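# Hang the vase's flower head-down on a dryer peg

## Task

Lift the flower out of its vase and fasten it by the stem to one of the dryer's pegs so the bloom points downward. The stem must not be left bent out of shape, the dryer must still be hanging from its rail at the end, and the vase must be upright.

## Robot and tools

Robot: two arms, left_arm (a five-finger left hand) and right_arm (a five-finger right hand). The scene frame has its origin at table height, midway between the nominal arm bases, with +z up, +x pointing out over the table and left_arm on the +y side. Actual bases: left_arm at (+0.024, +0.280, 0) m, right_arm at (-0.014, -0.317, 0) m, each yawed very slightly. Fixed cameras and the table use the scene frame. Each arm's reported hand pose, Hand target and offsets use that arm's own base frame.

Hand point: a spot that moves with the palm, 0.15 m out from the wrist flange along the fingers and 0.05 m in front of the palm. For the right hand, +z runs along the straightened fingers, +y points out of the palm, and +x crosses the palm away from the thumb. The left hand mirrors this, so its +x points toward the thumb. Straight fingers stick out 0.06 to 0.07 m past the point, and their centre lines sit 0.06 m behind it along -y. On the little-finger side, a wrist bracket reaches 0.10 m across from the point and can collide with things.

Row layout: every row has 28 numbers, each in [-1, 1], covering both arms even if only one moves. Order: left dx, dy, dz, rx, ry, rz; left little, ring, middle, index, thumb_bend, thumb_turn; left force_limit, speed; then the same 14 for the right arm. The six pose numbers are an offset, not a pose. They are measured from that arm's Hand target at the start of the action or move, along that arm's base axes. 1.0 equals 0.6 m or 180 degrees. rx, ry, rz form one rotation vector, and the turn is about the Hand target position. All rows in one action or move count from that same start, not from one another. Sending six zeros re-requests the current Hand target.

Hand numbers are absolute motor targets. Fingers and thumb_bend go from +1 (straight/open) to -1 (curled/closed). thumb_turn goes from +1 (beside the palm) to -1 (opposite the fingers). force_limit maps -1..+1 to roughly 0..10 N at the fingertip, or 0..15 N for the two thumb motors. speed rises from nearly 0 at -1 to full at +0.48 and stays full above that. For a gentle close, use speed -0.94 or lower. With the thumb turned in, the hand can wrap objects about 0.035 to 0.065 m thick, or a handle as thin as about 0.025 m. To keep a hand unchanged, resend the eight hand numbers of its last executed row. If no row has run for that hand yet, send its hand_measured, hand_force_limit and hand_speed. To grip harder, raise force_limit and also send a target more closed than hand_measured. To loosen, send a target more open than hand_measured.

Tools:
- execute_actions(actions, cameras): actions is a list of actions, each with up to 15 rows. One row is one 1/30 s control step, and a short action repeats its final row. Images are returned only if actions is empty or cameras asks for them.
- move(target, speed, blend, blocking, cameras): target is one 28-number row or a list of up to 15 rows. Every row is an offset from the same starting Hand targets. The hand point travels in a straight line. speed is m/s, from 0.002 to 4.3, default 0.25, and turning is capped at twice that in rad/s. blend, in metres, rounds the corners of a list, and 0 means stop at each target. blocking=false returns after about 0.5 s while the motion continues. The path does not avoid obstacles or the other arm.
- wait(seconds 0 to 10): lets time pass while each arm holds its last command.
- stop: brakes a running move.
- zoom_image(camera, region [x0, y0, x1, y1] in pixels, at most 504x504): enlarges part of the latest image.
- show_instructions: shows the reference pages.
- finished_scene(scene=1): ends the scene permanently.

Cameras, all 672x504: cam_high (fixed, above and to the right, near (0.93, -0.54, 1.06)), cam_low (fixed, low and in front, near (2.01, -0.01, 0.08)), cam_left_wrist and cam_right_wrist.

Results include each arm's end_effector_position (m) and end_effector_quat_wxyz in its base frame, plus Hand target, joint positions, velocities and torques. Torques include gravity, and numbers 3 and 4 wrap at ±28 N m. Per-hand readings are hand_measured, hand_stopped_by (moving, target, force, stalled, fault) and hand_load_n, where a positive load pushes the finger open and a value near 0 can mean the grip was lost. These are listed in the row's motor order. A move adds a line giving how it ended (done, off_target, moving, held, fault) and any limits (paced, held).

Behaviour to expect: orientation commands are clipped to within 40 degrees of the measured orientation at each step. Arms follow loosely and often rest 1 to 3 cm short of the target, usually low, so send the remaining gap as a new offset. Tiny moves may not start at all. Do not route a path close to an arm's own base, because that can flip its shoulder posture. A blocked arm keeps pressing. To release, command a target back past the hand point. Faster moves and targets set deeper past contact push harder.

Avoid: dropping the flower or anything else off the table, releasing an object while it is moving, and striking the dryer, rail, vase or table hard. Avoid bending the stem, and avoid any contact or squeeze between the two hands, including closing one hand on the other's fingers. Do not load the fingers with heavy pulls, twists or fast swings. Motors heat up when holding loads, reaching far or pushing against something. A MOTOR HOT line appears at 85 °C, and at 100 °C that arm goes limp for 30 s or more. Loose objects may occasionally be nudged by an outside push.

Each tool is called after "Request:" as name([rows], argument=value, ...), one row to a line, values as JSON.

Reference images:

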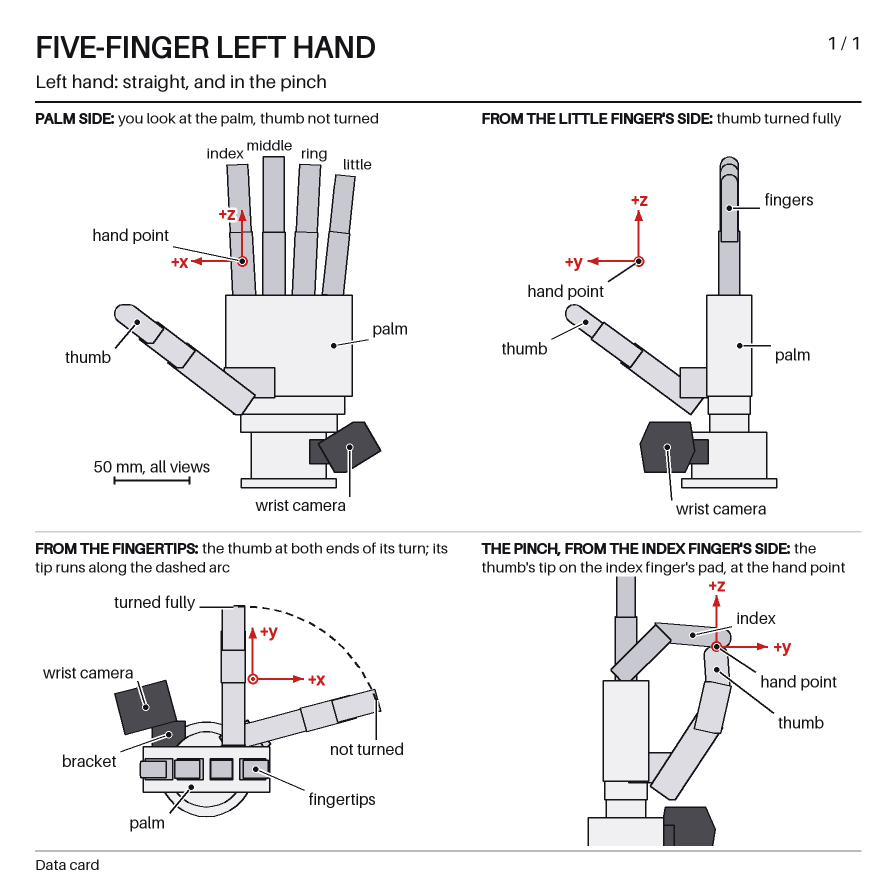

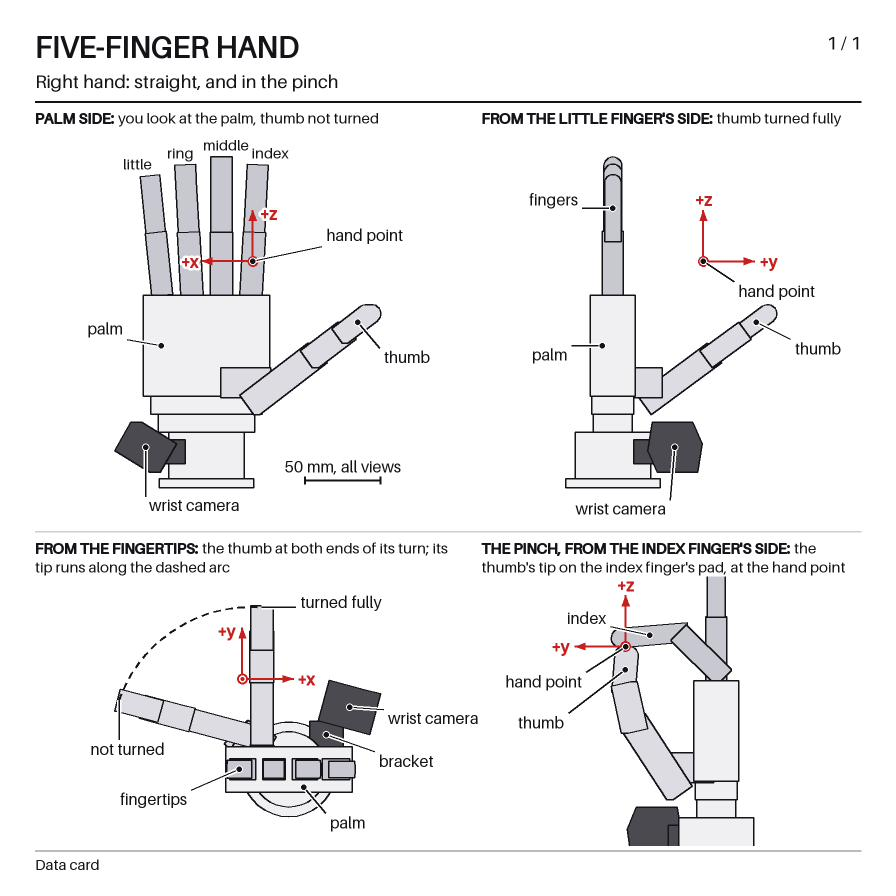

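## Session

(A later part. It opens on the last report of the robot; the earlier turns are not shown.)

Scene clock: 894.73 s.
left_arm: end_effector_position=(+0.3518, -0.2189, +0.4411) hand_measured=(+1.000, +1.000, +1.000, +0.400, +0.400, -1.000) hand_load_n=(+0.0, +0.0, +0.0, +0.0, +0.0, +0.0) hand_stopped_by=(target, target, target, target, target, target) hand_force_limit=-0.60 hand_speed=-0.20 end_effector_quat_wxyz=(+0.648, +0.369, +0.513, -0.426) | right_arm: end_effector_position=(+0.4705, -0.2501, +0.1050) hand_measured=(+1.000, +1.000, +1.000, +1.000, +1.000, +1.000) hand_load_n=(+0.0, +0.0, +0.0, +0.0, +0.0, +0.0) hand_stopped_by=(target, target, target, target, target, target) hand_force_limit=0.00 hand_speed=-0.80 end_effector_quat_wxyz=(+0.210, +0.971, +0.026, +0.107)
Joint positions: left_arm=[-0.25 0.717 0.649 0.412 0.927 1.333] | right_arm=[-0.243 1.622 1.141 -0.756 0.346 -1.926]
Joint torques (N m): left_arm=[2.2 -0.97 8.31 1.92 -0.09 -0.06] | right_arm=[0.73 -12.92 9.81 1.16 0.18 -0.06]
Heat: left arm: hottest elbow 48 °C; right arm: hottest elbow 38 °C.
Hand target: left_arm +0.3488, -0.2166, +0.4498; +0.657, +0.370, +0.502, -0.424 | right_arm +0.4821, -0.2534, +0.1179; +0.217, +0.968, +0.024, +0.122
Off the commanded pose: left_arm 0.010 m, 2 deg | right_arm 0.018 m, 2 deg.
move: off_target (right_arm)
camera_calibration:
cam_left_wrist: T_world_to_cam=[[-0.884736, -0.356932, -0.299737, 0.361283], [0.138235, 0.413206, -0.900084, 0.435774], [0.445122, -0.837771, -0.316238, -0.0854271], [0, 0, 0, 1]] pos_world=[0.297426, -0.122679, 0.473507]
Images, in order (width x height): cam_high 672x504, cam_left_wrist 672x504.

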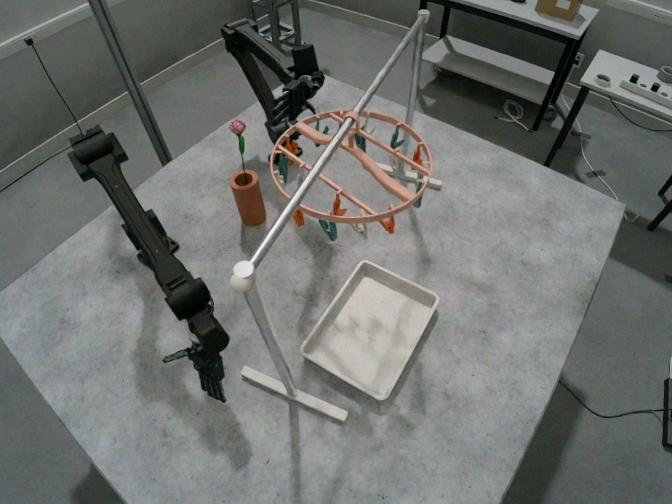

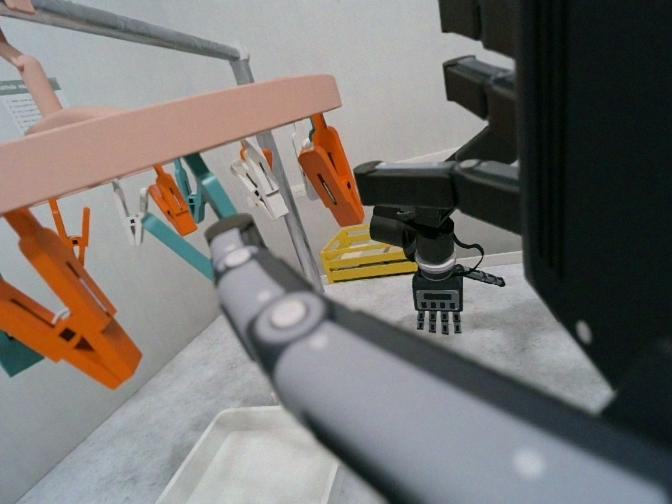

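Request:
move([
  [-0.01,-0.125,0.0,0,0,0, 1,1,1,0.4,0.4,-1,-0.6,-0.2, 0,0,0,0,0,0, 1,1,1,1,1,1,0,-0.8],
  [0.02,-0.128,0.005,0,0,0, 1,1,1,0.4,0.4,-1,-0.6,-0.2, 0,0,0,0,0,0, 1,1,1,1,1,1,0,-0.8],
], speed=0.1, cameras=["cam_left_wrist"])

Scene clock: 942.63 s.
left_arm: end_effector_position=(+0.3550, -0.2961, +0.4130) hand_measured=(+1.000, +1.000, +1.000, +0.400, +0.400, -1.000) hand_load_n=(+0.0, +0.0, +0.0, +0.0, +0.0, +0.0) hand_stopped_by=(target, target, target, target, target, target) hand_force_limit=-0.60 hand_speed=-0.20 end_effector_quat_wxyz=(+0.630, +0.370, +0.530, -0.432) | right_arm: end_effector_position=(+0.4705, -0.2501, +0.1050) hand_measured=(+1.000, +1.000, +1.000, +1.000, +1.000, +1.000) hand_load_n=(+0.0, +0.0, +0.0, +0.0, +0.0, +0.0) hand_stopped_by=(target, target, target, target, target, target) hand_force_limit=0.00 hand_speed=-0.80 end_effector_quat_wxyz=(+0.210, +0.971, +0.026, +0.107)
Joint positions: left_arm=[-0.526 0.827 0.669 0.372 0.673 1.445] | right_arm=[-0.243 1.622 1.141 -0.756 0.346 -1.926]
Joint torques (N m): left_arm=[2.02 -1.44 12.16 2.06 -0.01 0.1] | right_arm=[0.73 -13.1 9.83 1.22 0.18 -0.05]
Heat: left arm: hottest elbow 46 °C; right arm: hottest elbow 38 °C.
Hand target: left_arm +0.3608, -0.2934, +0.4528; +0.657, +0.370, +0.502, -0.424 | right_arm +0.4821, -0.2534, +0.1179; +0.217, +0.968, +0.024, +0.122
Off the commanded pose: left_arm 0.040 m, 4 deg | right_arm 0.018 m, 2 deg.
move: off_target (left_arm, right_arm)
camera_calibration:
cam_left_wrist: T_world_to_cam=[[-0.900564, -0.341422, -0.269103, 0.325705], [0.103472, 0.432885, -0.895491, 0.458133], [0.422231, -0.834291, -0.354513, -0.135359], [0, 0, 0, 1]] pos_world=[0.303067, -0.200046, 0.449916]
Images, in order (width x height): cam_left_wrist 672x504.

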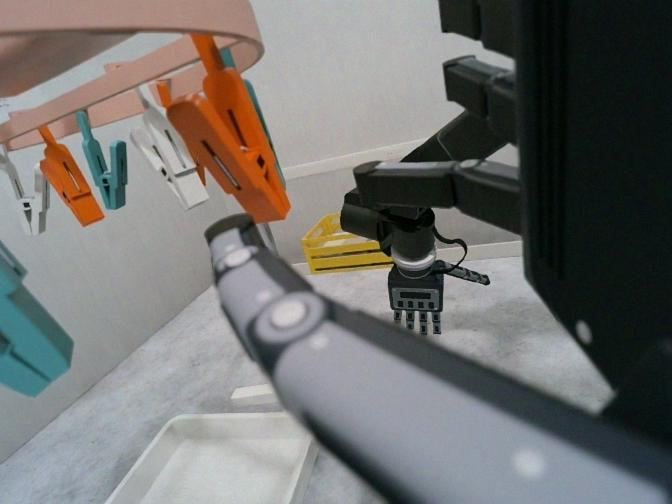

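Request:
move(target=[-0.005,0.0,0.045,0.0,0.0,0, 1,1,1,0.4,0.4,-1,-0.6,-0.2, 0,0,0,0,0,0, 1,1,1,1,1,1,0,-0.8], speed=0.1, cameras=["cam_left_wrist"])

Scene clock: 953.53 s.
left_arm: end_effector_position=(+0.3571, -0.2973, +0.4427) hand_measured=(+1.000, +1.000, +1.000, +0.400, +0.400, -1.000) hand_load_n=(-0.5, +0.0, +0.0, +0.0, +0.0, +0.0) hand_stopped_by=(target, target, target, target, target, target) hand_force_limit=-0.60 hand_speed=-0.20 end_effector_quat_wxyz=(+0.635, +0.370, +0.523, -0.431) | right_arm: end_effector_position=(+0.4705, -0.2501, +0.1050) hand_measured=(+1.000, +1.000, +1.000, +1.000, +1.000, +1.000) hand_load_n=(+0.0, +0.0, +0.0, +0.0, +0.0, +0.0) hand_stopped_by=(target, target, target, target, target, target) hand_force_limit=0.00 hand_speed=-0.80 end_effector_quat_wxyz=(+0.210, +0.971, +0.026, +0.107)
Joint positions: left_arm=[-0.526 0.826 0.735 0.322 0.673 1.445] | right_arm=[-0.243 1.622 1.141 -0.756 0.346 -1.926]
Joint torques (N m): left_arm=[1.85 -2.49 12.21 0.99 -0.19 0.11] | right_arm=[0.62 -12.92 9.87 1.1 0.19 -0.07]
Heat: left arm: hottest elbow 47 °C; right arm: hottest elbow 38 °C.
Hand target: left_arm +0.3578, -0.2934, +0.4798; +0.657, +0.370, +0.502, -0.424 | right_arm +0.4821, -0.2534, +0.1179; +0.217, +0.968, +0.024, +0.122
Off the commanded pose: left_arm 0.037 m, 4 deg | right_arm 0.018 m, 2 deg.
move: off_target (left_arm, right_arm)
camera_calibration:
cam_left_wrist: T_world_to_cam=[[-0.896548, -0.343767, -0.279331, 0.337519], [0.116578, 0.425263, -0.897531, 0.478983], [0.427331, -0.837243, -0.341193, -0.135317], [0, 0, 0, 1]] pos_world=[0.304588, -0.200958, 0.478012]
Images, in order (width x height): cam_left_wrist 672x504.

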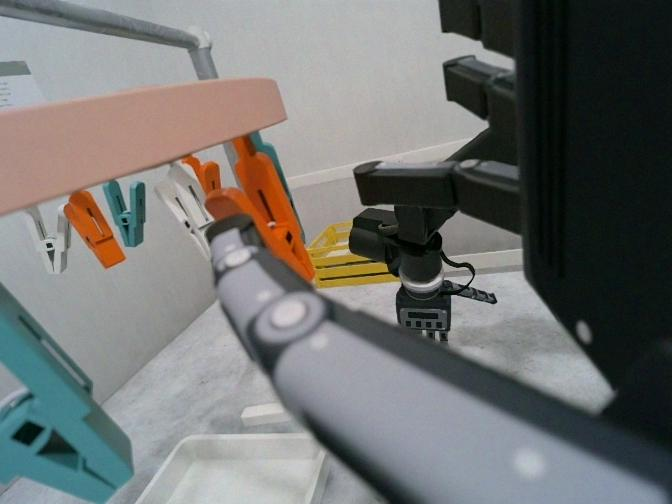

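Request:
zoom_image(camera="cam_left_wrist", region=[160, 110, 340, 300])

Scaled by 2.653.

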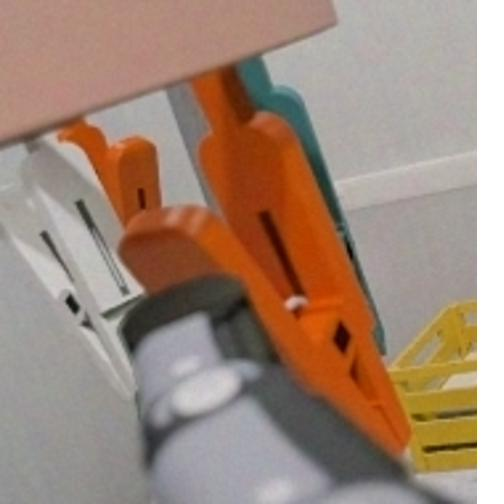

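Request:
move(target=[0.028,-0.026,0.004,0.0,0.0,0, 1,1,1,0.28,0.4,-1,-0.6,-0.2, 0,0,0,0,0,0, 1,1,1,1,1,1,0,-0.8], speed=0.08, cameras=["cam_left_wrist"])

Request:
zoom_image(camera="cam_left_wrist", region=[160, 80, 400, 300])

Scene clock: 1010.23 s.
left_arm: end_effector_position=(+0.3747, -0.3046, +0.4430) hand_measured=(+1.000, +1.000, +1.000, +0.280, +0.400, -1.000) hand_load_n=(+0.0, +0.0, +0.0, +0.0, -0.5, +0.0) hand_stopped_by=(target, target, target, target, target, target) hand_force_limit=-0.60 hand_speed=-0.20 end_effector_quat_wxyz=(+0.633, +0.365, +0.532, -0.428) | right_arm: end_effector_position=(+0.4705, -0.2501, +0.1050) hand_measured=(+1.000, +1.000, +1.000, +1.000, +1.000, +1.000) hand_load_n=(+0.0, +0.0, +0.0, +0.0, -0.5, +0.0) hand_stopped_by=(target, target, target, target, target, target) hand_force_limit=0.00 hand_speed=-0.80 end_effector_quat_wxyz=(+0.210, +0.971, +0.026, +0.107)
Joint positions: left_arm=[-0.526 0.881 0.773 0.322 0.659 1.445] | right_arm=[-0.243 1.622 1.141 -0.756 0.346 -1.926]
Joint torques (N m): left_arm=[1.26 -2.02 12.25 1.92 -0.28 0.19] | right_arm=[0.67 -13.1 9.89 1.17 0.17 -0.05]
Heat: left arm: hottest elbow 49 °C; right arm: hottest elbow 38 °C.
Hand target: left_arm +0.3746, -0.3090, +0.4822; +0.657, +0.370, +0.502, -0.424 | right_arm +0.4821, -0.2534, +0.1179; +0.217, +0.968, +0.024, +0.122
Off the commanded pose: left_arm 0.040 m, 4 deg | right_arm 0.018 m, 2 deg.
move: off_target (left_arm, right_arm)
camera_calibration:
cam_left_wrist: T_world_to_cam=[[-0.896276, -0.354196, -0.266897, 0.342159], [0.0963507, 0.431917, -0.896752, 0.489537], [0.432903, -0.829453, -0.35299, -0.143348], [0, 0, 0, 1]] pos_world=[0.321557, -0.209149, 0.479714]
Images, in order (width x height): cam_left_wrist 672x504.

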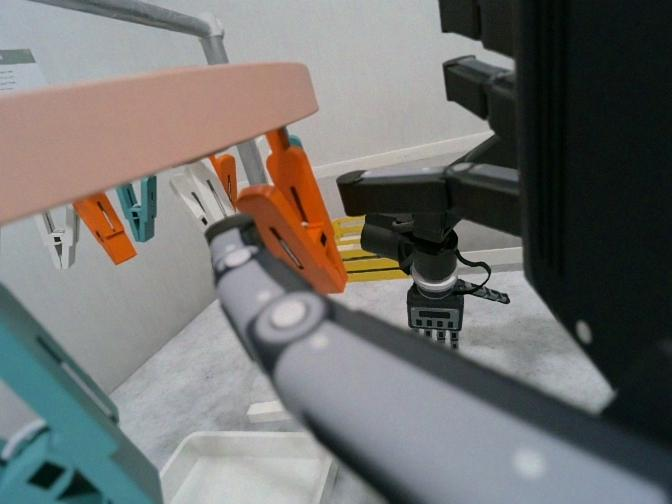

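Scaled by 2.100.

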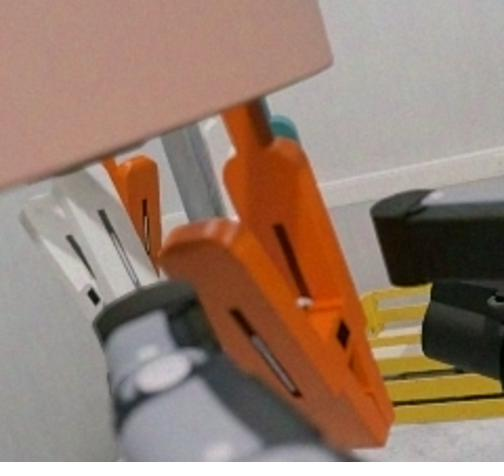

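Request:
move([
  [0.012,-0.018,0.0,0.0,0.0,0, 1,1,1,0.28,0.4,-1,-0.6,-0.2, 0,0,0,0,0,0, 1,1,1,1,1,1,0,-0.8],
  [0.036,-0.02,0.004,0.0,0.0,0, 1,1,1,0.28,0.4,-1,-0.6,-0.2, 0,0,0,0,0,0, 1,1,1,1,1,1,0,-0.8],
], speed=0.08, cameras=["cam_left_wrist"])

Request:
zoom_image(camera="cam_left_wrist", region=[160, 80, 400, 300])

Scene clock: 1028.63 s.
left_arm: end_effector_position=(+0.3904, -0.3219, +0.4454) hand_measured=(+1.000, +1.000, +1.000, +0.280, +0.400, -1.000) hand_load_n=(+0.0, +0.0, +0.0, +0.0, +0.0, +0.0) hand_stopped_by=(target, target, target, target, target, target) hand_force_limit=-0.60 hand_speed=-0.20 end_effector_quat_wxyz=(+0.630, +0.369, +0.531, -0.430) | right_arm: end_effector_position=(+0.4705, -0.2501, +0.1050) hand_measured=(+1.000, +1.000, +1.000, +1.000, +1.000, +1.000) hand_load_n=(+0.0, +0.0, +0.0, +0.0, +0.0, +0.0) hand_stopped_by=(target, target, target, target, target, target) hand_force_limit=0.00 hand_speed=-0.80 end_effector_quat_wxyz=(+0.210, +0.971, +0.026, +0.107)
Joint positions: left_arm=[-0.543 0.951 0.819 0.342 0.653 1.451] | right_arm=[-0.243 1.622 1.141 -0.756 0.346 -1.926]
Joint torques (N m): left_arm=[2.26 -2.9 12.22 2.24 0 0.11] | right_arm=[0.91 -12.81 9.81 1.13 0.17 -0.05]
Heat: left arm: hottest elbow 50 °C; right arm: hottest elbow 38 °C.
Hand target: left_arm +0.3962, -0.3210, +0.4846; +0.657, +0.370, +0.502, -0.424 | right_arm +0.4821, -0.2534, +0.1179; +0.217, +0.968, +0.024, +0.122
Off the commanded pose: left_arm 0.040 m, 4 deg | right_arm 0.018 m, 2 deg.
move: off_target (left_arm, right_arm)
camera_calibration:
cam_left_wrist: T_world_to_cam=[[-0.899429, -0.344439, -0.269054, 0.356058], [0.101566, 0.434024, -0.895158, 0.495645], [0.425103, -0.832457, -0.35539, -0.160564], [0, 0, 0, 1]] pos_world=[0.338164, -0.226144, 0.482416]
Images, in order (width x height): cam_left_wrist 672x504.

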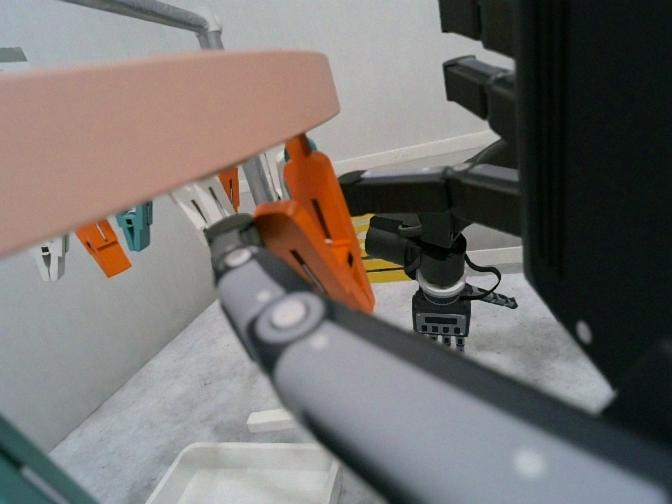

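Scaled by 2.100.

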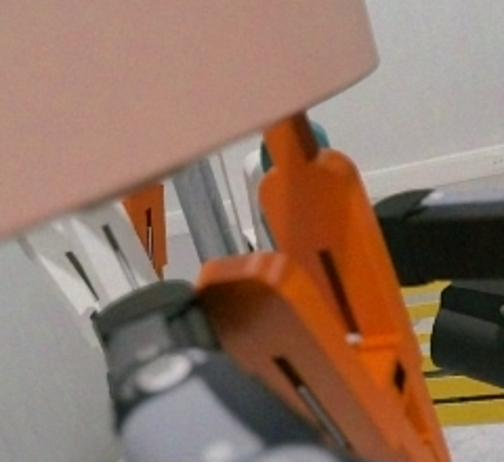

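Request:
move([
  [0.015,0.022,0.0,0.0,0.0,0, 1,1,1,0.28,0.4,-1,-0.6,-0.2, 0,0,0,0,0,0, 1,1,1,1,1,1,0,-0.8],
], speed=0.08, cameras=["cam_left_wrist"])

Request:
zoom_image(camera="cam_left_wrist", region=[160, 80, 400, 300])

Scene clock: 1036.90 s.
left_arm: end_effector_position=(+0.3981, -0.3105, +0.4466) hand_measured=(+1.000, +1.000, +1.000, +0.280, +0.400, -1.000) hand_load_n=(+0.0, +0.0, +0.0, +0.0, +0.0, +0.0) hand_stopped_by=(target, target, target, target, target, target) hand_force_limit=-0.60 hand_speed=-0.20 end_effector_quat_wxyz=(+0.633, +0.373, +0.526, -0.428) | right_arm: end_effector_position=(+0.4705, -0.2501, +0.1050) hand_measured=(+1.000, +1.000, +1.000, +1.000, +1.000, +1.000) hand_load_n=(+0.0, +0.0, +0.0, +0.0, +0.0, +0.0) hand_stopped_by=(target, target, target, target, target, target) hand_force_limit=0.00 hand_speed=-0.80 end_effector_quat_wxyz=(+0.210, +0.971, +0.026, +0.107)
Joint positions: left_arm=[-0.497 0.956 0.819 0.359 0.702 1.448] | right_arm=[-0.243 1.622 1.141 -0.756 0.346 -1.926]
Joint torques (N m): left_arm=[2.02 -2.96 12.31 2.11 -0.01 -0.05] | right_arm=[0.85 -12.98 9.85 1.13 0.17 -0.05]
Heat: left arm: hottest elbow 50 °C; right arm: hottest elbow 38 °C.
Hand target: left_arm +0.4052, -0.3078, +0.4846; +0.657, +0.370, +0.502, -0.424 | right_arm +0.4821, -0.2534, +0.1179; +0.217, +0.968, +0.024, +0.122
Off the commanded pose: left_arm 0.039 m, 4 deg | right_arm 0.018 m, 2 deg.
move: off_target (left_arm, right_arm)
camera_calibration:
cam_left_wrist: T_world_to_cam=[[-0.896663, -0.341753, -0.281427, 0.372481], [0.114244, 0.435534, -0.892893, 0.485376], [0.42772, -0.832775, -0.351484, -0.156753], [0, 0, 0, 1]] pos_world=[0.345585, -0.214641, 0.483118]
Images, in order (width x height): cam_left_wrist 672x504.

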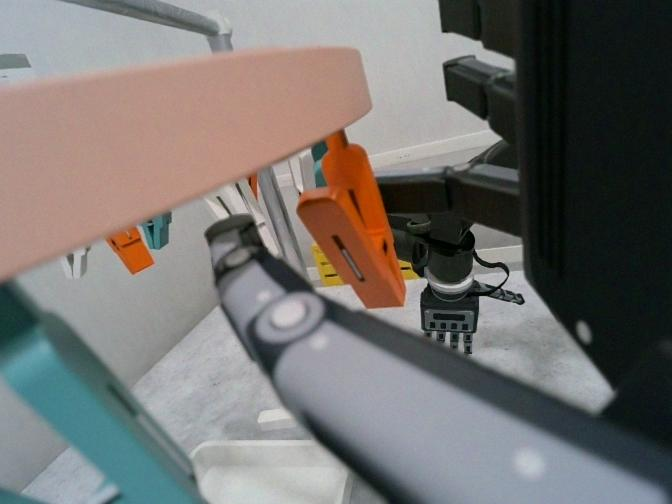

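Scaled by 2.100.

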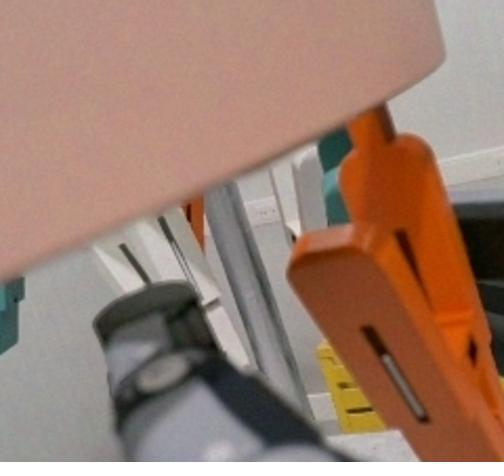

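Request:
move([
  [0.0,0.016,0.0,0.0,0.0,0, 1,1,1,0.28,0.3,-1,-0.6,-0.4, 0,0,0,0,0,0, 1,1,1,1,1,1,0,-0.8],
], speed=0.08, cameras=["cam_left_wrist"])

Request:
zoom_image(camera="cam_left_wrist", region=[200, 100, 440, 320])

Scene clock: 1057.47 s.
left_arm: end_effector_position=(+0.4017, -0.3034, +0.4462) hand_measured=(+1.000, +1.000, +1.000, +0.280, +0.300, -1.000) hand_load_n=(+0.0, +0.0, +0.0, +0.0, +0.0, +0.0) hand_stopped_by=(target, target, target, target, target, target) hand_force_limit=-0.60 hand_speed=-0.40 end_effector_quat_wxyz=(+0.632, +0.372, +0.528, -0.429) | right_arm: end_effector_position=(+0.4705, -0.2501, +0.1050) hand_measured=(+1.000, +1.000, +1.000, +1.000, +1.000, +1.000) hand_load_n=(+0.0, +0.0, +0.0, +0.0, +0.0, +0.0) hand_stopped_by=(target, target, target, target, target, target) hand_force_limit=0.00 hand_speed=-0.80 end_effector_quat_wxyz=(+0.210, +0.971, +0.026, +0.107)
Joint positions: left_arm=[-0.471 0.956 0.819 0.362 0.728 1.437] | right_arm=[-0.243 1.622 1.141 -0.756 0.346 -1.926]
Joint torques (N m): left_arm=[2.26 -3.84 11.73 2.13 -0.01 -0.05] | right_arm=[0.5 -13.04 9.85 1.24 0.17 -0.07]
Heat: left arm: hottest elbow 51 °C; right arm: hottest elbow 38 °C.
Hand target: left_arm +0.4052, -0.2982, +0.4846; +0.657, +0.370, +0.502, -0.424 | right_arm +0.4821, -0.2534, +0.1179; +0.217, +0.968, +0.024, +0.122
Off the commanded pose: left_arm 0.039 m, 4 deg | right_arm 0.018 m, 2 deg.
move: off_target (left_arm, right_arm)
camera_calibration:
cam_left_wrist: T_world_to_cam=[[-0.898316, -0.340703, -0.277399, 0.377131], [0.110777, 0.435342, -0.893424, 0.483188], [0.425155, -0.833306, -0.353333, -0.15082], [0, 0, 0, 1]] pos_world=[0.349379, -0.207542, 0.483018]
Images, in order (width x height): cam_left_wrist 672x504.

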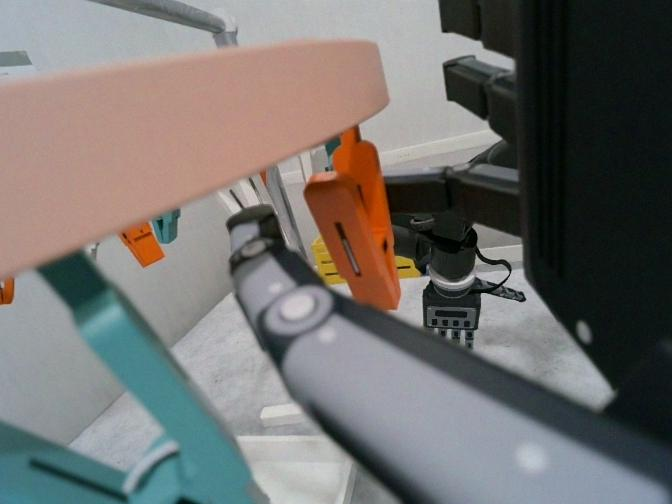

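Scaled by 2.100.

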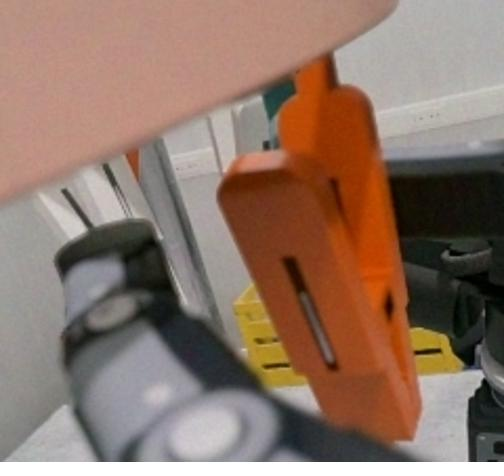

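Request:
move([
  [0.0,0.0,0.0,0.0,0.0,0, 1,1,1,0.28,-0.1,-1,-0.6,-0.5, 0,0,0,0,0,0, 1,1,1,1,1,1,0,-0.8],
], speed=0.08, cameras=["cam_left_wrist"])

Request:
zoom_image(camera="cam_left_wrist", region=[200, 100, 440, 320])

Scene clock: 1064.70 s.
left_arm: end_effector_position=(+0.4017, -0.3034, +0.4462) hand_measured=(+1.000, +1.000, +1.000, +0.280, -0.100, -1.000) hand_load_n=(+0.0, +0.0, +0.0, +0.0, +0.0, +0.5) hand_stopped_by=(target, target, target, target, target, target) hand_force_limit=-0.60 hand_speed=-0.50 end_effector_quat_wxyz=(+0.632, +0.372, +0.528, -0.429) | right_arm: end_effector_position=(+0.4705, -0.2501, +0.1050) hand_measured=(+1.000, +1.000, +1.000, +1.000, +1.000, +1.000) hand_load_n=(+0.0, +0.0, +0.0, +0.0, +0.0, +0.0) hand_stopped_by=(target, target, target, target, target, target) hand_force_limit=0.00 hand_speed=-0.80 end_effector_quat_wxyz=(+0.210, +0.971, +0.026, +0.107)
Joint positions: left_arm=[-0.471 0.956 0.819 0.362 0.728 1.437] | right_arm=[-0.243 1.622 1.141 -0.756 0.346 -1.926]
Joint torques (N m): left_arm=[2.32 -3.84 11.73 2.14 -0.01 -0.05] | right_arm=[0.73 -13.39 9.85 1.17 0.17 -0.06]
Heat: left arm: hottest elbow 51 °C; right arm: hottest elbow 38 °C.
Hand target: left_arm +0.4052, -0.2982, +0.4846; +0.657, +0.370, +0.502, -0.424 | right_arm +0.4821, -0.2534, +0.1179; +0.217, +0.968, +0.024, +0.122
Off the commanded pose: left_arm 0.039 m, 4 deg | right_arm 0.018 m, 2 deg.
move: off_target (left_arm, right_arm)
camera_calibration:
cam_left_wrist: T_world_to_cam=[[-0.898316, -0.340703, -0.277399, 0.377131], [0.110777, 0.435342, -0.893424, 0.483188], [0.425155, -0.833306, -0.353333, -0.15082], [0, 0, 0, 1]] pos_world=[0.349379, -0.207542, 0.483018]
Images, in order (width x height): cam_left_wrist 672x504.

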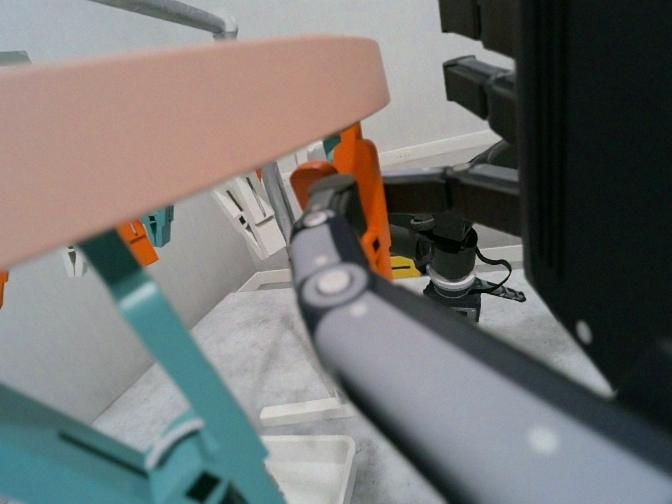

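Scaled by 2.100.

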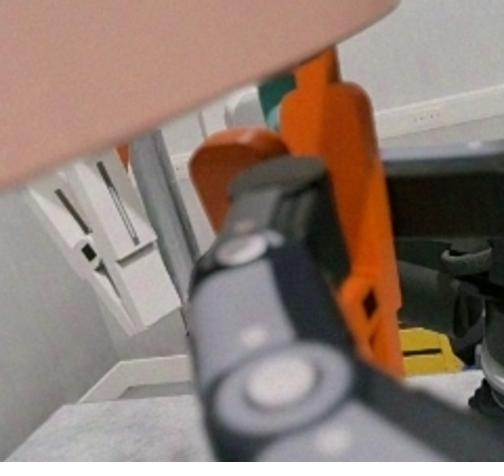

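Request:
move([
  [0.0,0.0,0.0,0.0,0.0,0, 1,1,1,0.2,0.0,-1,0.0,-0.6, 0,0,0,0,0,0, 1,1,1,1,1,1,0,-0.8],
], speed=0.08, cameras=["cam_left_wrist"])

Request:
zoom_image(camera="cam_left_wrist", region=[200, 100, 440, 320])

Scene clock: 1071.33 s.
left_arm: end_effector_position=(+0.4017, -0.3034, +0.4462) hand_measured=(+1.000, +1.000, +1.000, +0.200, +0.000, -1.000) hand_load_n=(+0.0, +0.0, +0.0, +0.0, +0.0, +0.0) hand_stopped_by=(target, target, target, target, target, target) hand_force_limit=0.00 hand_speed=-0.60 end_effector_quat_wxyz=(+0.632, +0.372, +0.528, -0.429) | right_arm: end_effector_position=(+0.4705, -0.2501, +0.1050) hand_measured=(+1.000, +1.000, +1.000, +1.000, +1.000, +1.000) hand_load_n=(+0.0, +0.0, +0.0, +0.0, +0.0, +0.0) hand_stopped_by=(target, target, target, target, target, target) hand_force_limit=0.00 hand_speed=-0.80 end_effector_quat_wxyz=(+0.210, +0.971, +0.026, +0.107)
Joint positions: left_arm=[-0.471 0.956 0.819 0.362 0.728 1.437] | right_arm=[-0.243 1.622 1.141 -0.756 0.346 -1.926]
Joint torques (N m): left_arm=[2.37 -3.84 11.73 2.11 -0.03 -0.05] | right_arm=[0.67 -12.98 9.87 1.16 0.16 -0.06]
Heat: left arm: hottest elbow 51 °C; right arm: hottest elbow 38 °C.
Hand target: left_arm +0.4052, -0.2982, +0.4846; +0.657, +0.370, +0.502, -0.424 | right_arm +0.4821, -0.2534, +0.1179; +0.217, +0.968, +0.024, +0.122
Off the commanded pose: left_arm 0.039 m, 4 deg | right_arm 0.018 m, 2 deg.
move: off_target (left_arm, right_arm)
camera_calibration:
cam_left_wrist: T_world_to_cam=[[-0.898316, -0.340703, -0.277399, 0.377131], [0.110777, 0.435342, -0.893424, 0.483188], [0.425155, -0.833306, -0.353333, -0.15082], [0, 0, 0, 1]] pos_world=[0.349379, -0.207542, 0.483018]
Images, in order (width x height): cam_left_wrist 672x504.

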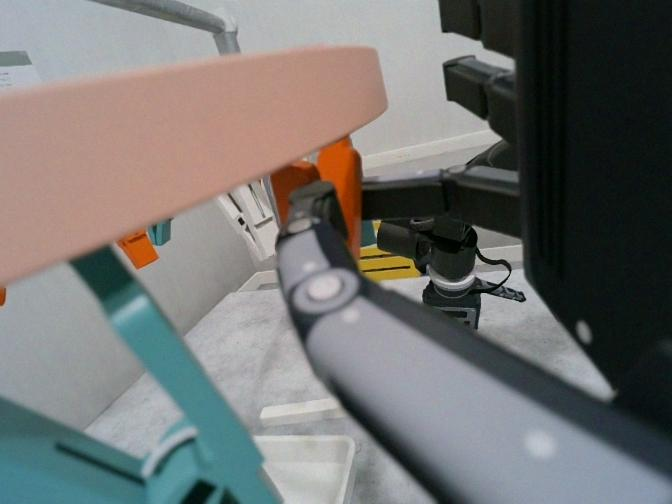

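Scaled by 2.100.

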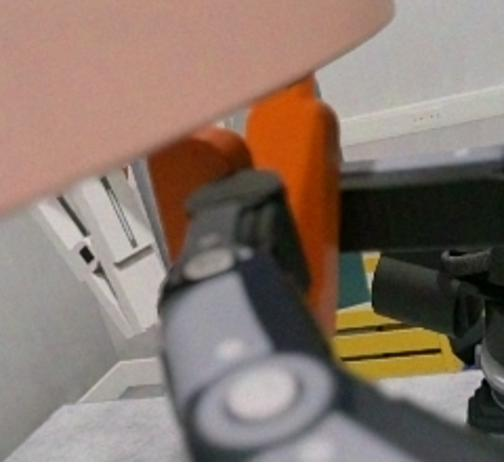

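Request:
move([
  [0.012,0.0,0.0,0.0,0.0,0, 1,1,1,0.26,0.05,-1,0.0,-0.6, 0,0,0,0,0,0, 1,1,1,1,1,1,0,-0.8],
], speed=0.08, cameras=["cam_left_wrist"])

Request:
zoom_image(camera="cam_left_wrist", region=[200, 100, 440, 320])

Scene clock: 1084.63 s.
left_arm: end_effector_position=(+0.4054, -0.3014, +0.4469) hand_measured=(+1.000, +1.000, +1.000, +0.260, +0.050, -1.000) hand_load_n=(+0.0, +0.0, +0.0, +0.0, +0.0, +0.0) hand_stopped_by=(target, target, target, target, target, target) hand_force_limit=0.00 hand_speed=-0.60 end_effector_quat_wxyz=(+0.633, +0.372, +0.527, -0.429) | right_arm: end_effector_position=(+0.4705, -0.2501, +0.1050) hand_measured=(+1.000, +1.000, +1.000, +1.000, +1.000, +1.000) hand_load_n=(+0.0, +0.0, +0.0, +0.0, +0.0, +0.0) hand_stopped_by=(target, target, target, target, target, target) hand_force_limit=0.00 hand_speed=-0.80 end_effector_quat_wxyz=(+0.210, +0.971, +0.026, +0.107)
Joint positions: left_arm=[-0.46 0.964 0.822 0.372 0.737 1.433] | right_arm=[-0.243 1.622 1.141 -0.756 0.346 -1.926]
Joint velocities: left_arm=[within noise] | right_arm=[0.005 -0.015 0.002 0.002 -0.154 0.051]
Joint torques (N m): left_arm=[2.37 -3.02 12.19 2.11 -0.02 -0.06] | right_arm=[0.73 -13.04 9.84 1.16 0.18 -0.08]
Heat: left arm: hottest elbow 51 °C; right arm: hottest elbow 38 °C.
Hand target: left_arm +0.4124, -0.2982, +0.4846; +0.657, +0.370, +0.502, -0.424 | right_arm +0.4821, -0.2534, +0.1179; +0.217, +0.968, +0.024, +0.122
Off the commanded pose: left_arm 0.039 m, 4 deg | right_arm 0.018 m, 2 deg.
move: off_target (left_arm, right_arm)
camera_calibration:
cam_left_wrist: T_world_to_cam=[[-0.897362, -0.342312, -0.278504, 0.381031], [0.112271, 0.433248, -0.894255, 0.481587], [0.426775, -0.833738, -0.350349, -0.152602], [0, 0, 0, 1]] pos_world=[0.352981, -0.205445, 0.483317]
Images, in order (width x height): cam_left_wrist 672x504.

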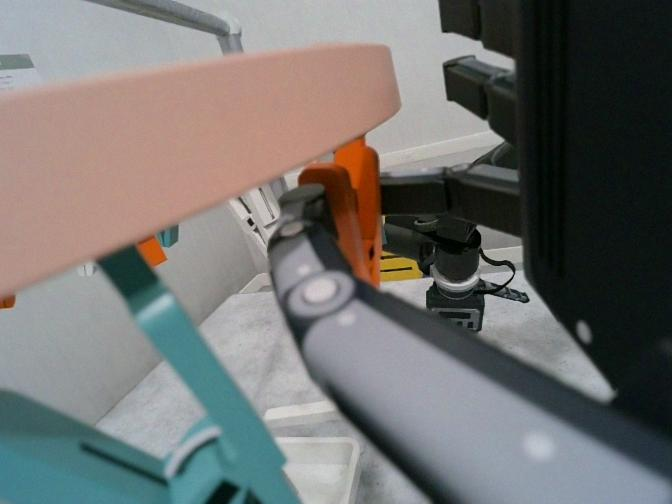

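Scaled by 2.100.

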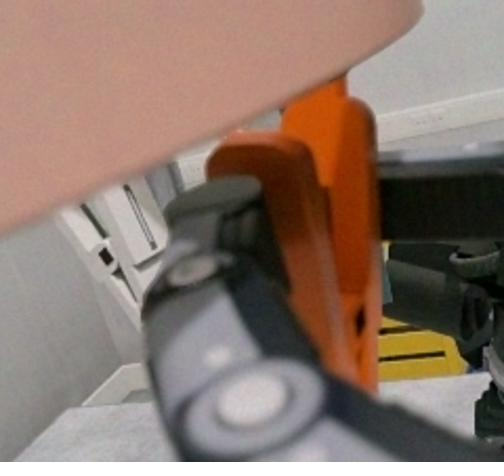

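Request:
move([
  [0.0,0.0,0.0,0.0,0.0,0, 1,1,1,0.26,-0.06,-1,0.0,-0.6, 0,0,0,0,0,0, 1,1,1,1,1,1,0,-0.8],
  [0.0,0.0,0.0,0.0,0.0,0, 1,1,1,0.12,-0.06,-1,0.3,-0.9, 0,0,0,0,0,0, 1,1,1,1,1,1,0,-0.8],
], speed=0.08, cameras=["cam_left_wrist"])

Request:
zoom_image(camera="cam_left_wrist", region=[200, 100, 440, 320])

Scene clock: 1091.33 s.
left_arm: end_effector_position=(+0.4052, -0.3016, +0.4468) hand_measured=(+1.000, +1.000, +1.000, +0.226, -0.058, -1.000) hand_load_n=(+0.0, +0.0, +0.0, +6.5, +4.5, -1.0) hand_stopped_by=(target, target, target, force, target, target) hand_force_limit=0.30 hand_speed=-0.90 end_effector_quat_wxyz=(+0.632, +0.372, +0.526, -0.430) | right_arm: end_effector_position=(+0.4705, -0.2501, +0.1050) hand_measured=(+1.000, +1.000, +1.000, +1.000, +1.000, +1.000) hand_load_n=(+0.0, +0.0, +0.5, +0.0, +0.0, +0.0) hand_stopped_by=(target, target, target, target, target, target) hand_force_limit=0.00 hand_speed=-0.80 end_effector_quat_wxyz=(+0.210, +0.971, +0.026, +0.107)
Joint positions: left_arm=[-0.46 0.964 0.822 0.372 0.738 1.433] | right_arm=[-0.243 1.622 1.141 -0.756 0.346 -1.926]
Joint torques (N m): left_arm=[2.37 -2.84 12.22 2.1 -0.03 -0.05] | right_arm=[0.67 -13.16 9.8 1.2 0.18 -0.08]
Heat: left arm: hottest elbow 52 °C; right arm: hottest elbow 38 °C.
Hand target: left_arm +0.4124, -0.2982, +0.4846; +0.657, +0.370, +0.502, -0.424 | right_arm +0.4821, -0.2534, +0.1179; +0.217, +0.968, +0.024, +0.122
Off the commanded pose: left_arm 0.039 m, 4 deg | right_arm 0.018 m, 2 deg.
move: off_target (left_arm, right_arm); target 2's new numbers were sent with left_arm's hand 0.039 m and 4 deg from that target
camera_calibration:
cam_left_wrist: T_world_to_cam=[[-0.897834, -0.340913, -0.278698, 0.381428], [0.112994, 0.433356, -0.894111, 0.48125], [0.42559, -0.834255, -0.35056, -0.152263], [0, 0, 0, 1]] pos_world=[0.352882, -0.205545, 0.483217]
Images, in order (width x height): cam_left_wrist 672x504.

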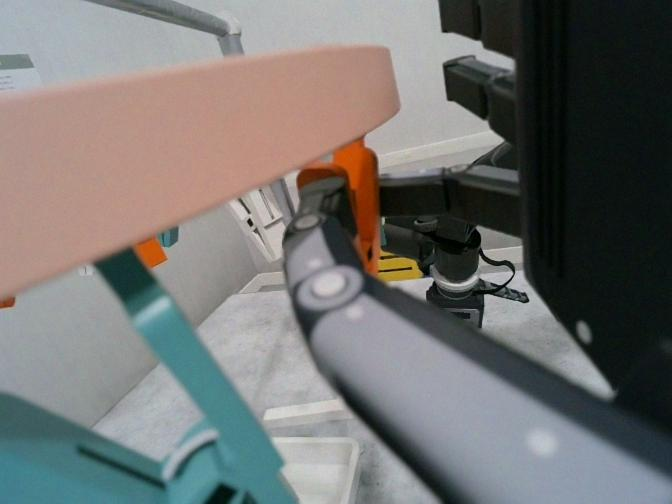

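Scaled by 2.100.

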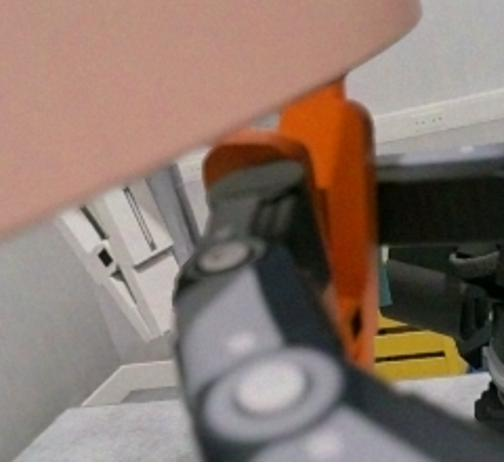

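Request:
move([
  [0.0,0.0,0.0,0.0,0.0,0, 1,1,1,0.1,-0.06,-1,0.7,-0.94, 0,0,0,0,0,0, 1,1,1,1,1,1,0,-0.8],
], speed=0.08, cameras=["cam_left_wrist", "cam_low"])

Request:
zoom_image(camera="cam_left_wrist", region=[200, 100, 440, 320])

Request:
zoom_image(camera="cam_low", region=[210, 90, 270, 150])

Scene clock: 1099.23 s.
left_arm: end_effector_position=(+0.4052, -0.3016, +0.4468) hand_measured=(+1.000, +1.000, +1.000, +0.206, -0.058, -1.000) hand_load_n=(+0.0, +0.0, +0.0, +9.0, +6.0, -1.0) hand_stopped_by=(target, target, target, force, target, target) hand_force_limit=0.70 hand_speed=-0.94 end_effector_quat_wxyz=(+0.632, +0.372, +0.526, -0.430) | right_arm: end_effector_position=(+0.4705, -0.2501, +0.1050) hand_measured=(+1.000, +1.000, +1.000, +1.000, +1.000, +1.000) hand_load_n=(+0.0, +0.0, +0.0, +0.0, +0.0, +0.0) hand_stopped_by=(target, target, target, target, target, target) hand_force_limit=0.00 hand_speed=-0.80 end_effector_quat_wxyz=(+0.210, +0.971, +0.026, +0.107)
Joint positions: left_arm=[-0.46 0.964 0.822 0.372 0.738 1.433] | right_arm=[-0.243 1.622 1.141 -0.756 0.346 -1.926]
Joint torques (N m): left_arm=[2.2 -2.84 12.18 2.14 -0.07 -0.04] | right_arm=[0.44 -13.27 9.81 1.09 0.17 -0.06]
Heat: left arm: hottest elbow 53 °C; right arm: hottest elbow 38 °C.
Hand target: left_arm +0.4124, -0.2982, +0.4846; +0.657, +0.370, +0.502, -0.424 | right_arm +0.4821, -0.2534, +0.1179; +0.217, +0.968, +0.024, +0.122
Off the commanded pose: left_arm 0.039 m, 4 deg | right_arm 0.018 m, 2 deg.
move: off_target (left_arm, right_arm)
camera_calibration:
cam_left_wrist: T_world_to_cam=[[-0.897834, -0.340913, -0.278698, 0.381428], [0.112994, 0.433356, -0.894111, 0.48125], [0.42559, -0.834255, -0.35056, -0.152263], [0, 0, 0, 1]] pos_world=[0.352882, -0.205545, 0.483217]
Images, in order (width x height): cam_low 672x504, cam_left_wrist 672x504.

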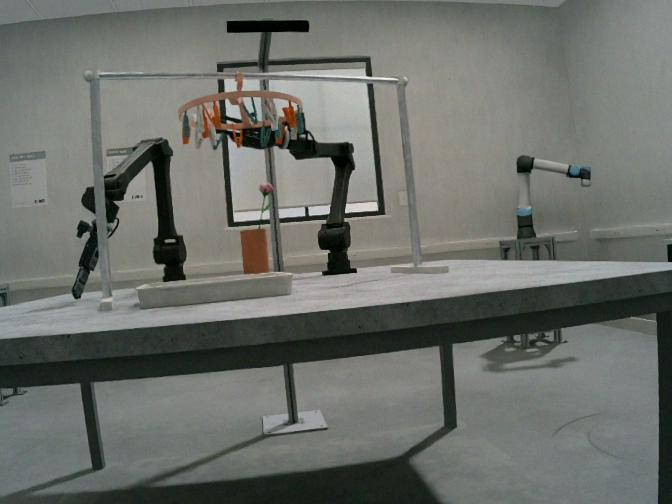

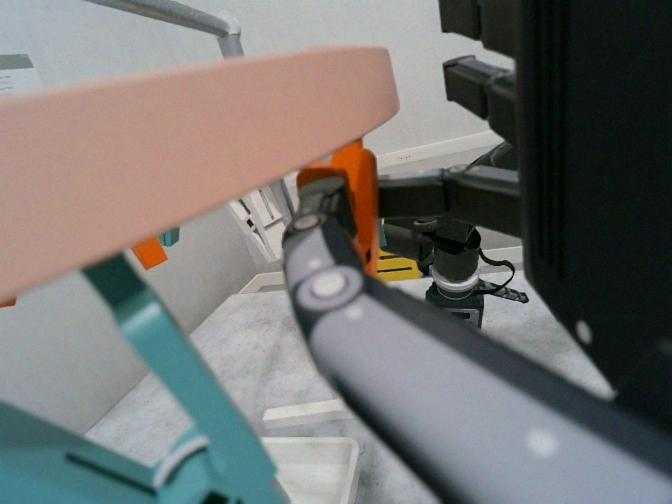

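Scaled by 2.100.

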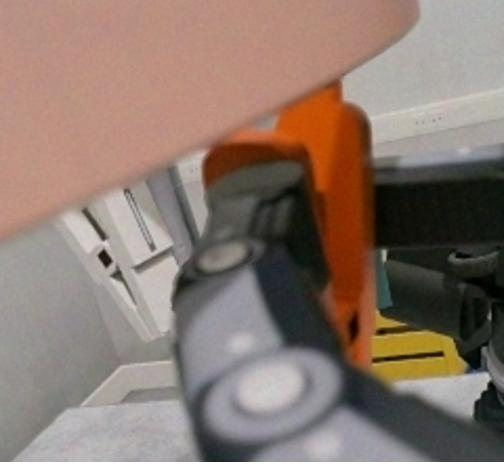

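Scaled by 8.400.

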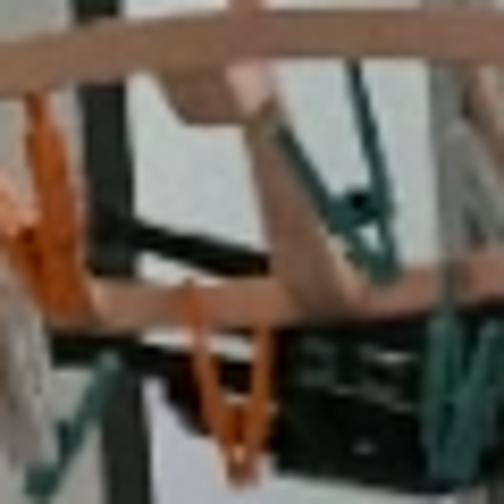

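Request:
move([
  [0.0,0.0,0.0,0.0,0.0,0, 1,1,1,0.08,-0.06,-1,1.0,-0.94, 0,0,0,0,0,0, 1,1,1,1,1,1,0,-0.8],
], speed=0.08, cameras=["cam_left_wrist", "cam_low"])

Request:
zoom_image(camera="cam_left_wrist", region=[200, 100, 440, 320])

Request:
zoom_image(camera="cam_low", region=[210, 90, 270, 150])

Scene clock: 1138.13 s.
left_arm: end_effector_position=(+0.4052, -0.3016, +0.4468) hand_measured=(+1.000, +1.000, +1.000, +0.192, -0.058, -1.000) hand_load_n=(+0.0, +0.0, +0.0, +10.5, +7.0, -1.0) hand_stopped_by=(target, target, target, force, target, target) hand_force_limit=1.00 hand_speed=-0.94 end_effector_quat_wxyz=(+0.632, +0.372, +0.526, -0.430) | right_arm: end_effector_position=(+0.4705, -0.2501, +0.1050) hand_measured=(+1.000, +1.000, +1.000, +1.000, +1.000, +1.000) hand_load_n=(+0.0, +0.0, +0.0, +0.0, +0.0, +0.0) hand_stopped_by=(target, target, target, target, target, target) hand_force_limit=0.00 hand_speed=-0.80 end_effector_quat_wxyz=(+0.210, +0.971, +0.026, +0.107)
Joint positions: left_arm=[-0.46 0.964 0.822 0.372 0.738 1.433] | right_arm=[-0.243 1.622 1.141 -0.756 0.346 -1.926]
Joint torques (N m): left_arm=[2.14 -2.96 12.21 2.11 -0.07 -0.04] | right_arm=[0.67 -13.04 9.89 1.2 0.18 -0.05]
Heat: left arm: hottest elbow 56 °C; right arm: hottest elbow 38 °C.
Hand target: left_arm +0.4124, -0.2982, +0.4846; +0.657, +0.370, +0.502, -0.424 | right_arm +0.4821, -0.2534, +0.1179; +0.217, +0.968, +0.024, +0.122
Off the commanded pose: left_arm 0.039 m, 4 deg | right_arm 0.018 m, 2 deg.
move: off_target (left_arm, right_arm)
camera_calibration:
cam_left_wrist: T_world_to_cam=[[-0.897834, -0.340913, -0.278698, 0.381428], [0.112994, 0.433356, -0.894111, 0.48125], [0.42559, -0.834255, -0.35056, -0.152263], [0, 0, 0, 1]] pos_world=[0.352882, -0.205545, 0.483217]
Images, in order (width x height): cam_low 672x504, cam_left_wrist 672x504.

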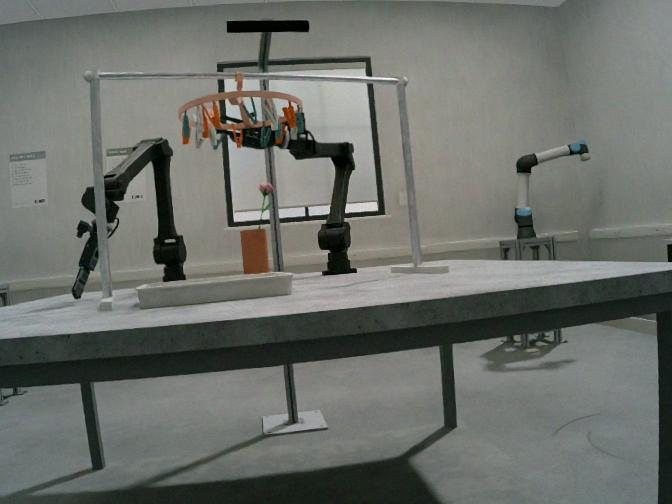

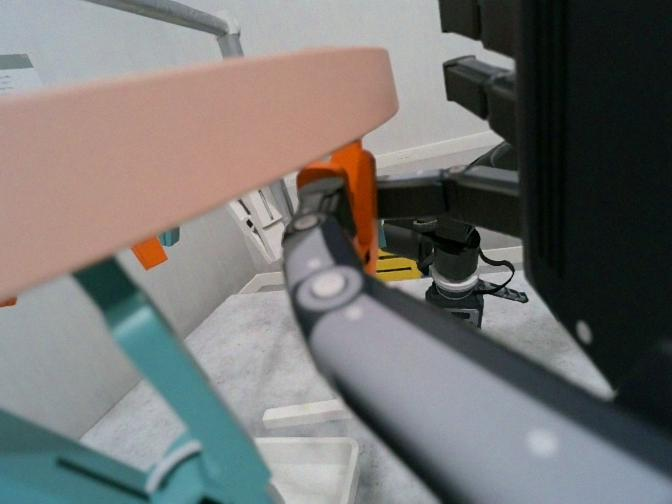

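Scaled by 2.100.

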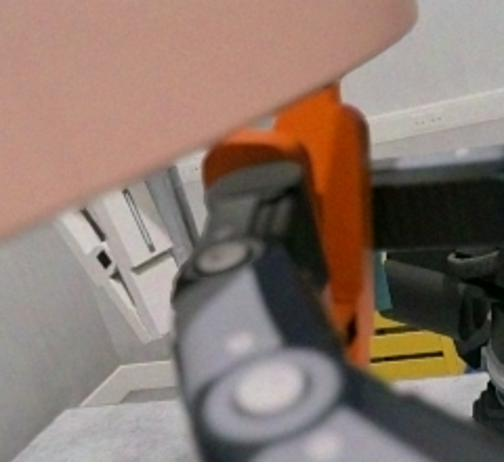

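Scaled by 8.400.

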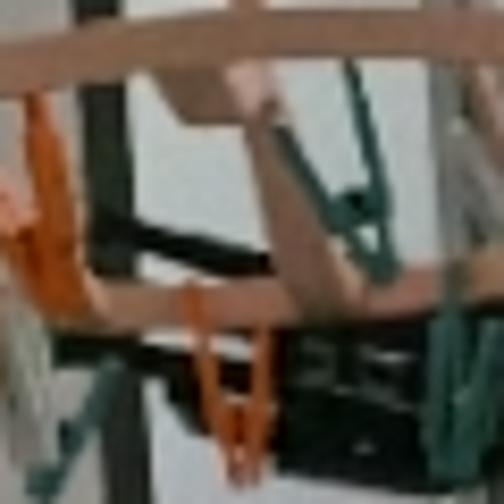

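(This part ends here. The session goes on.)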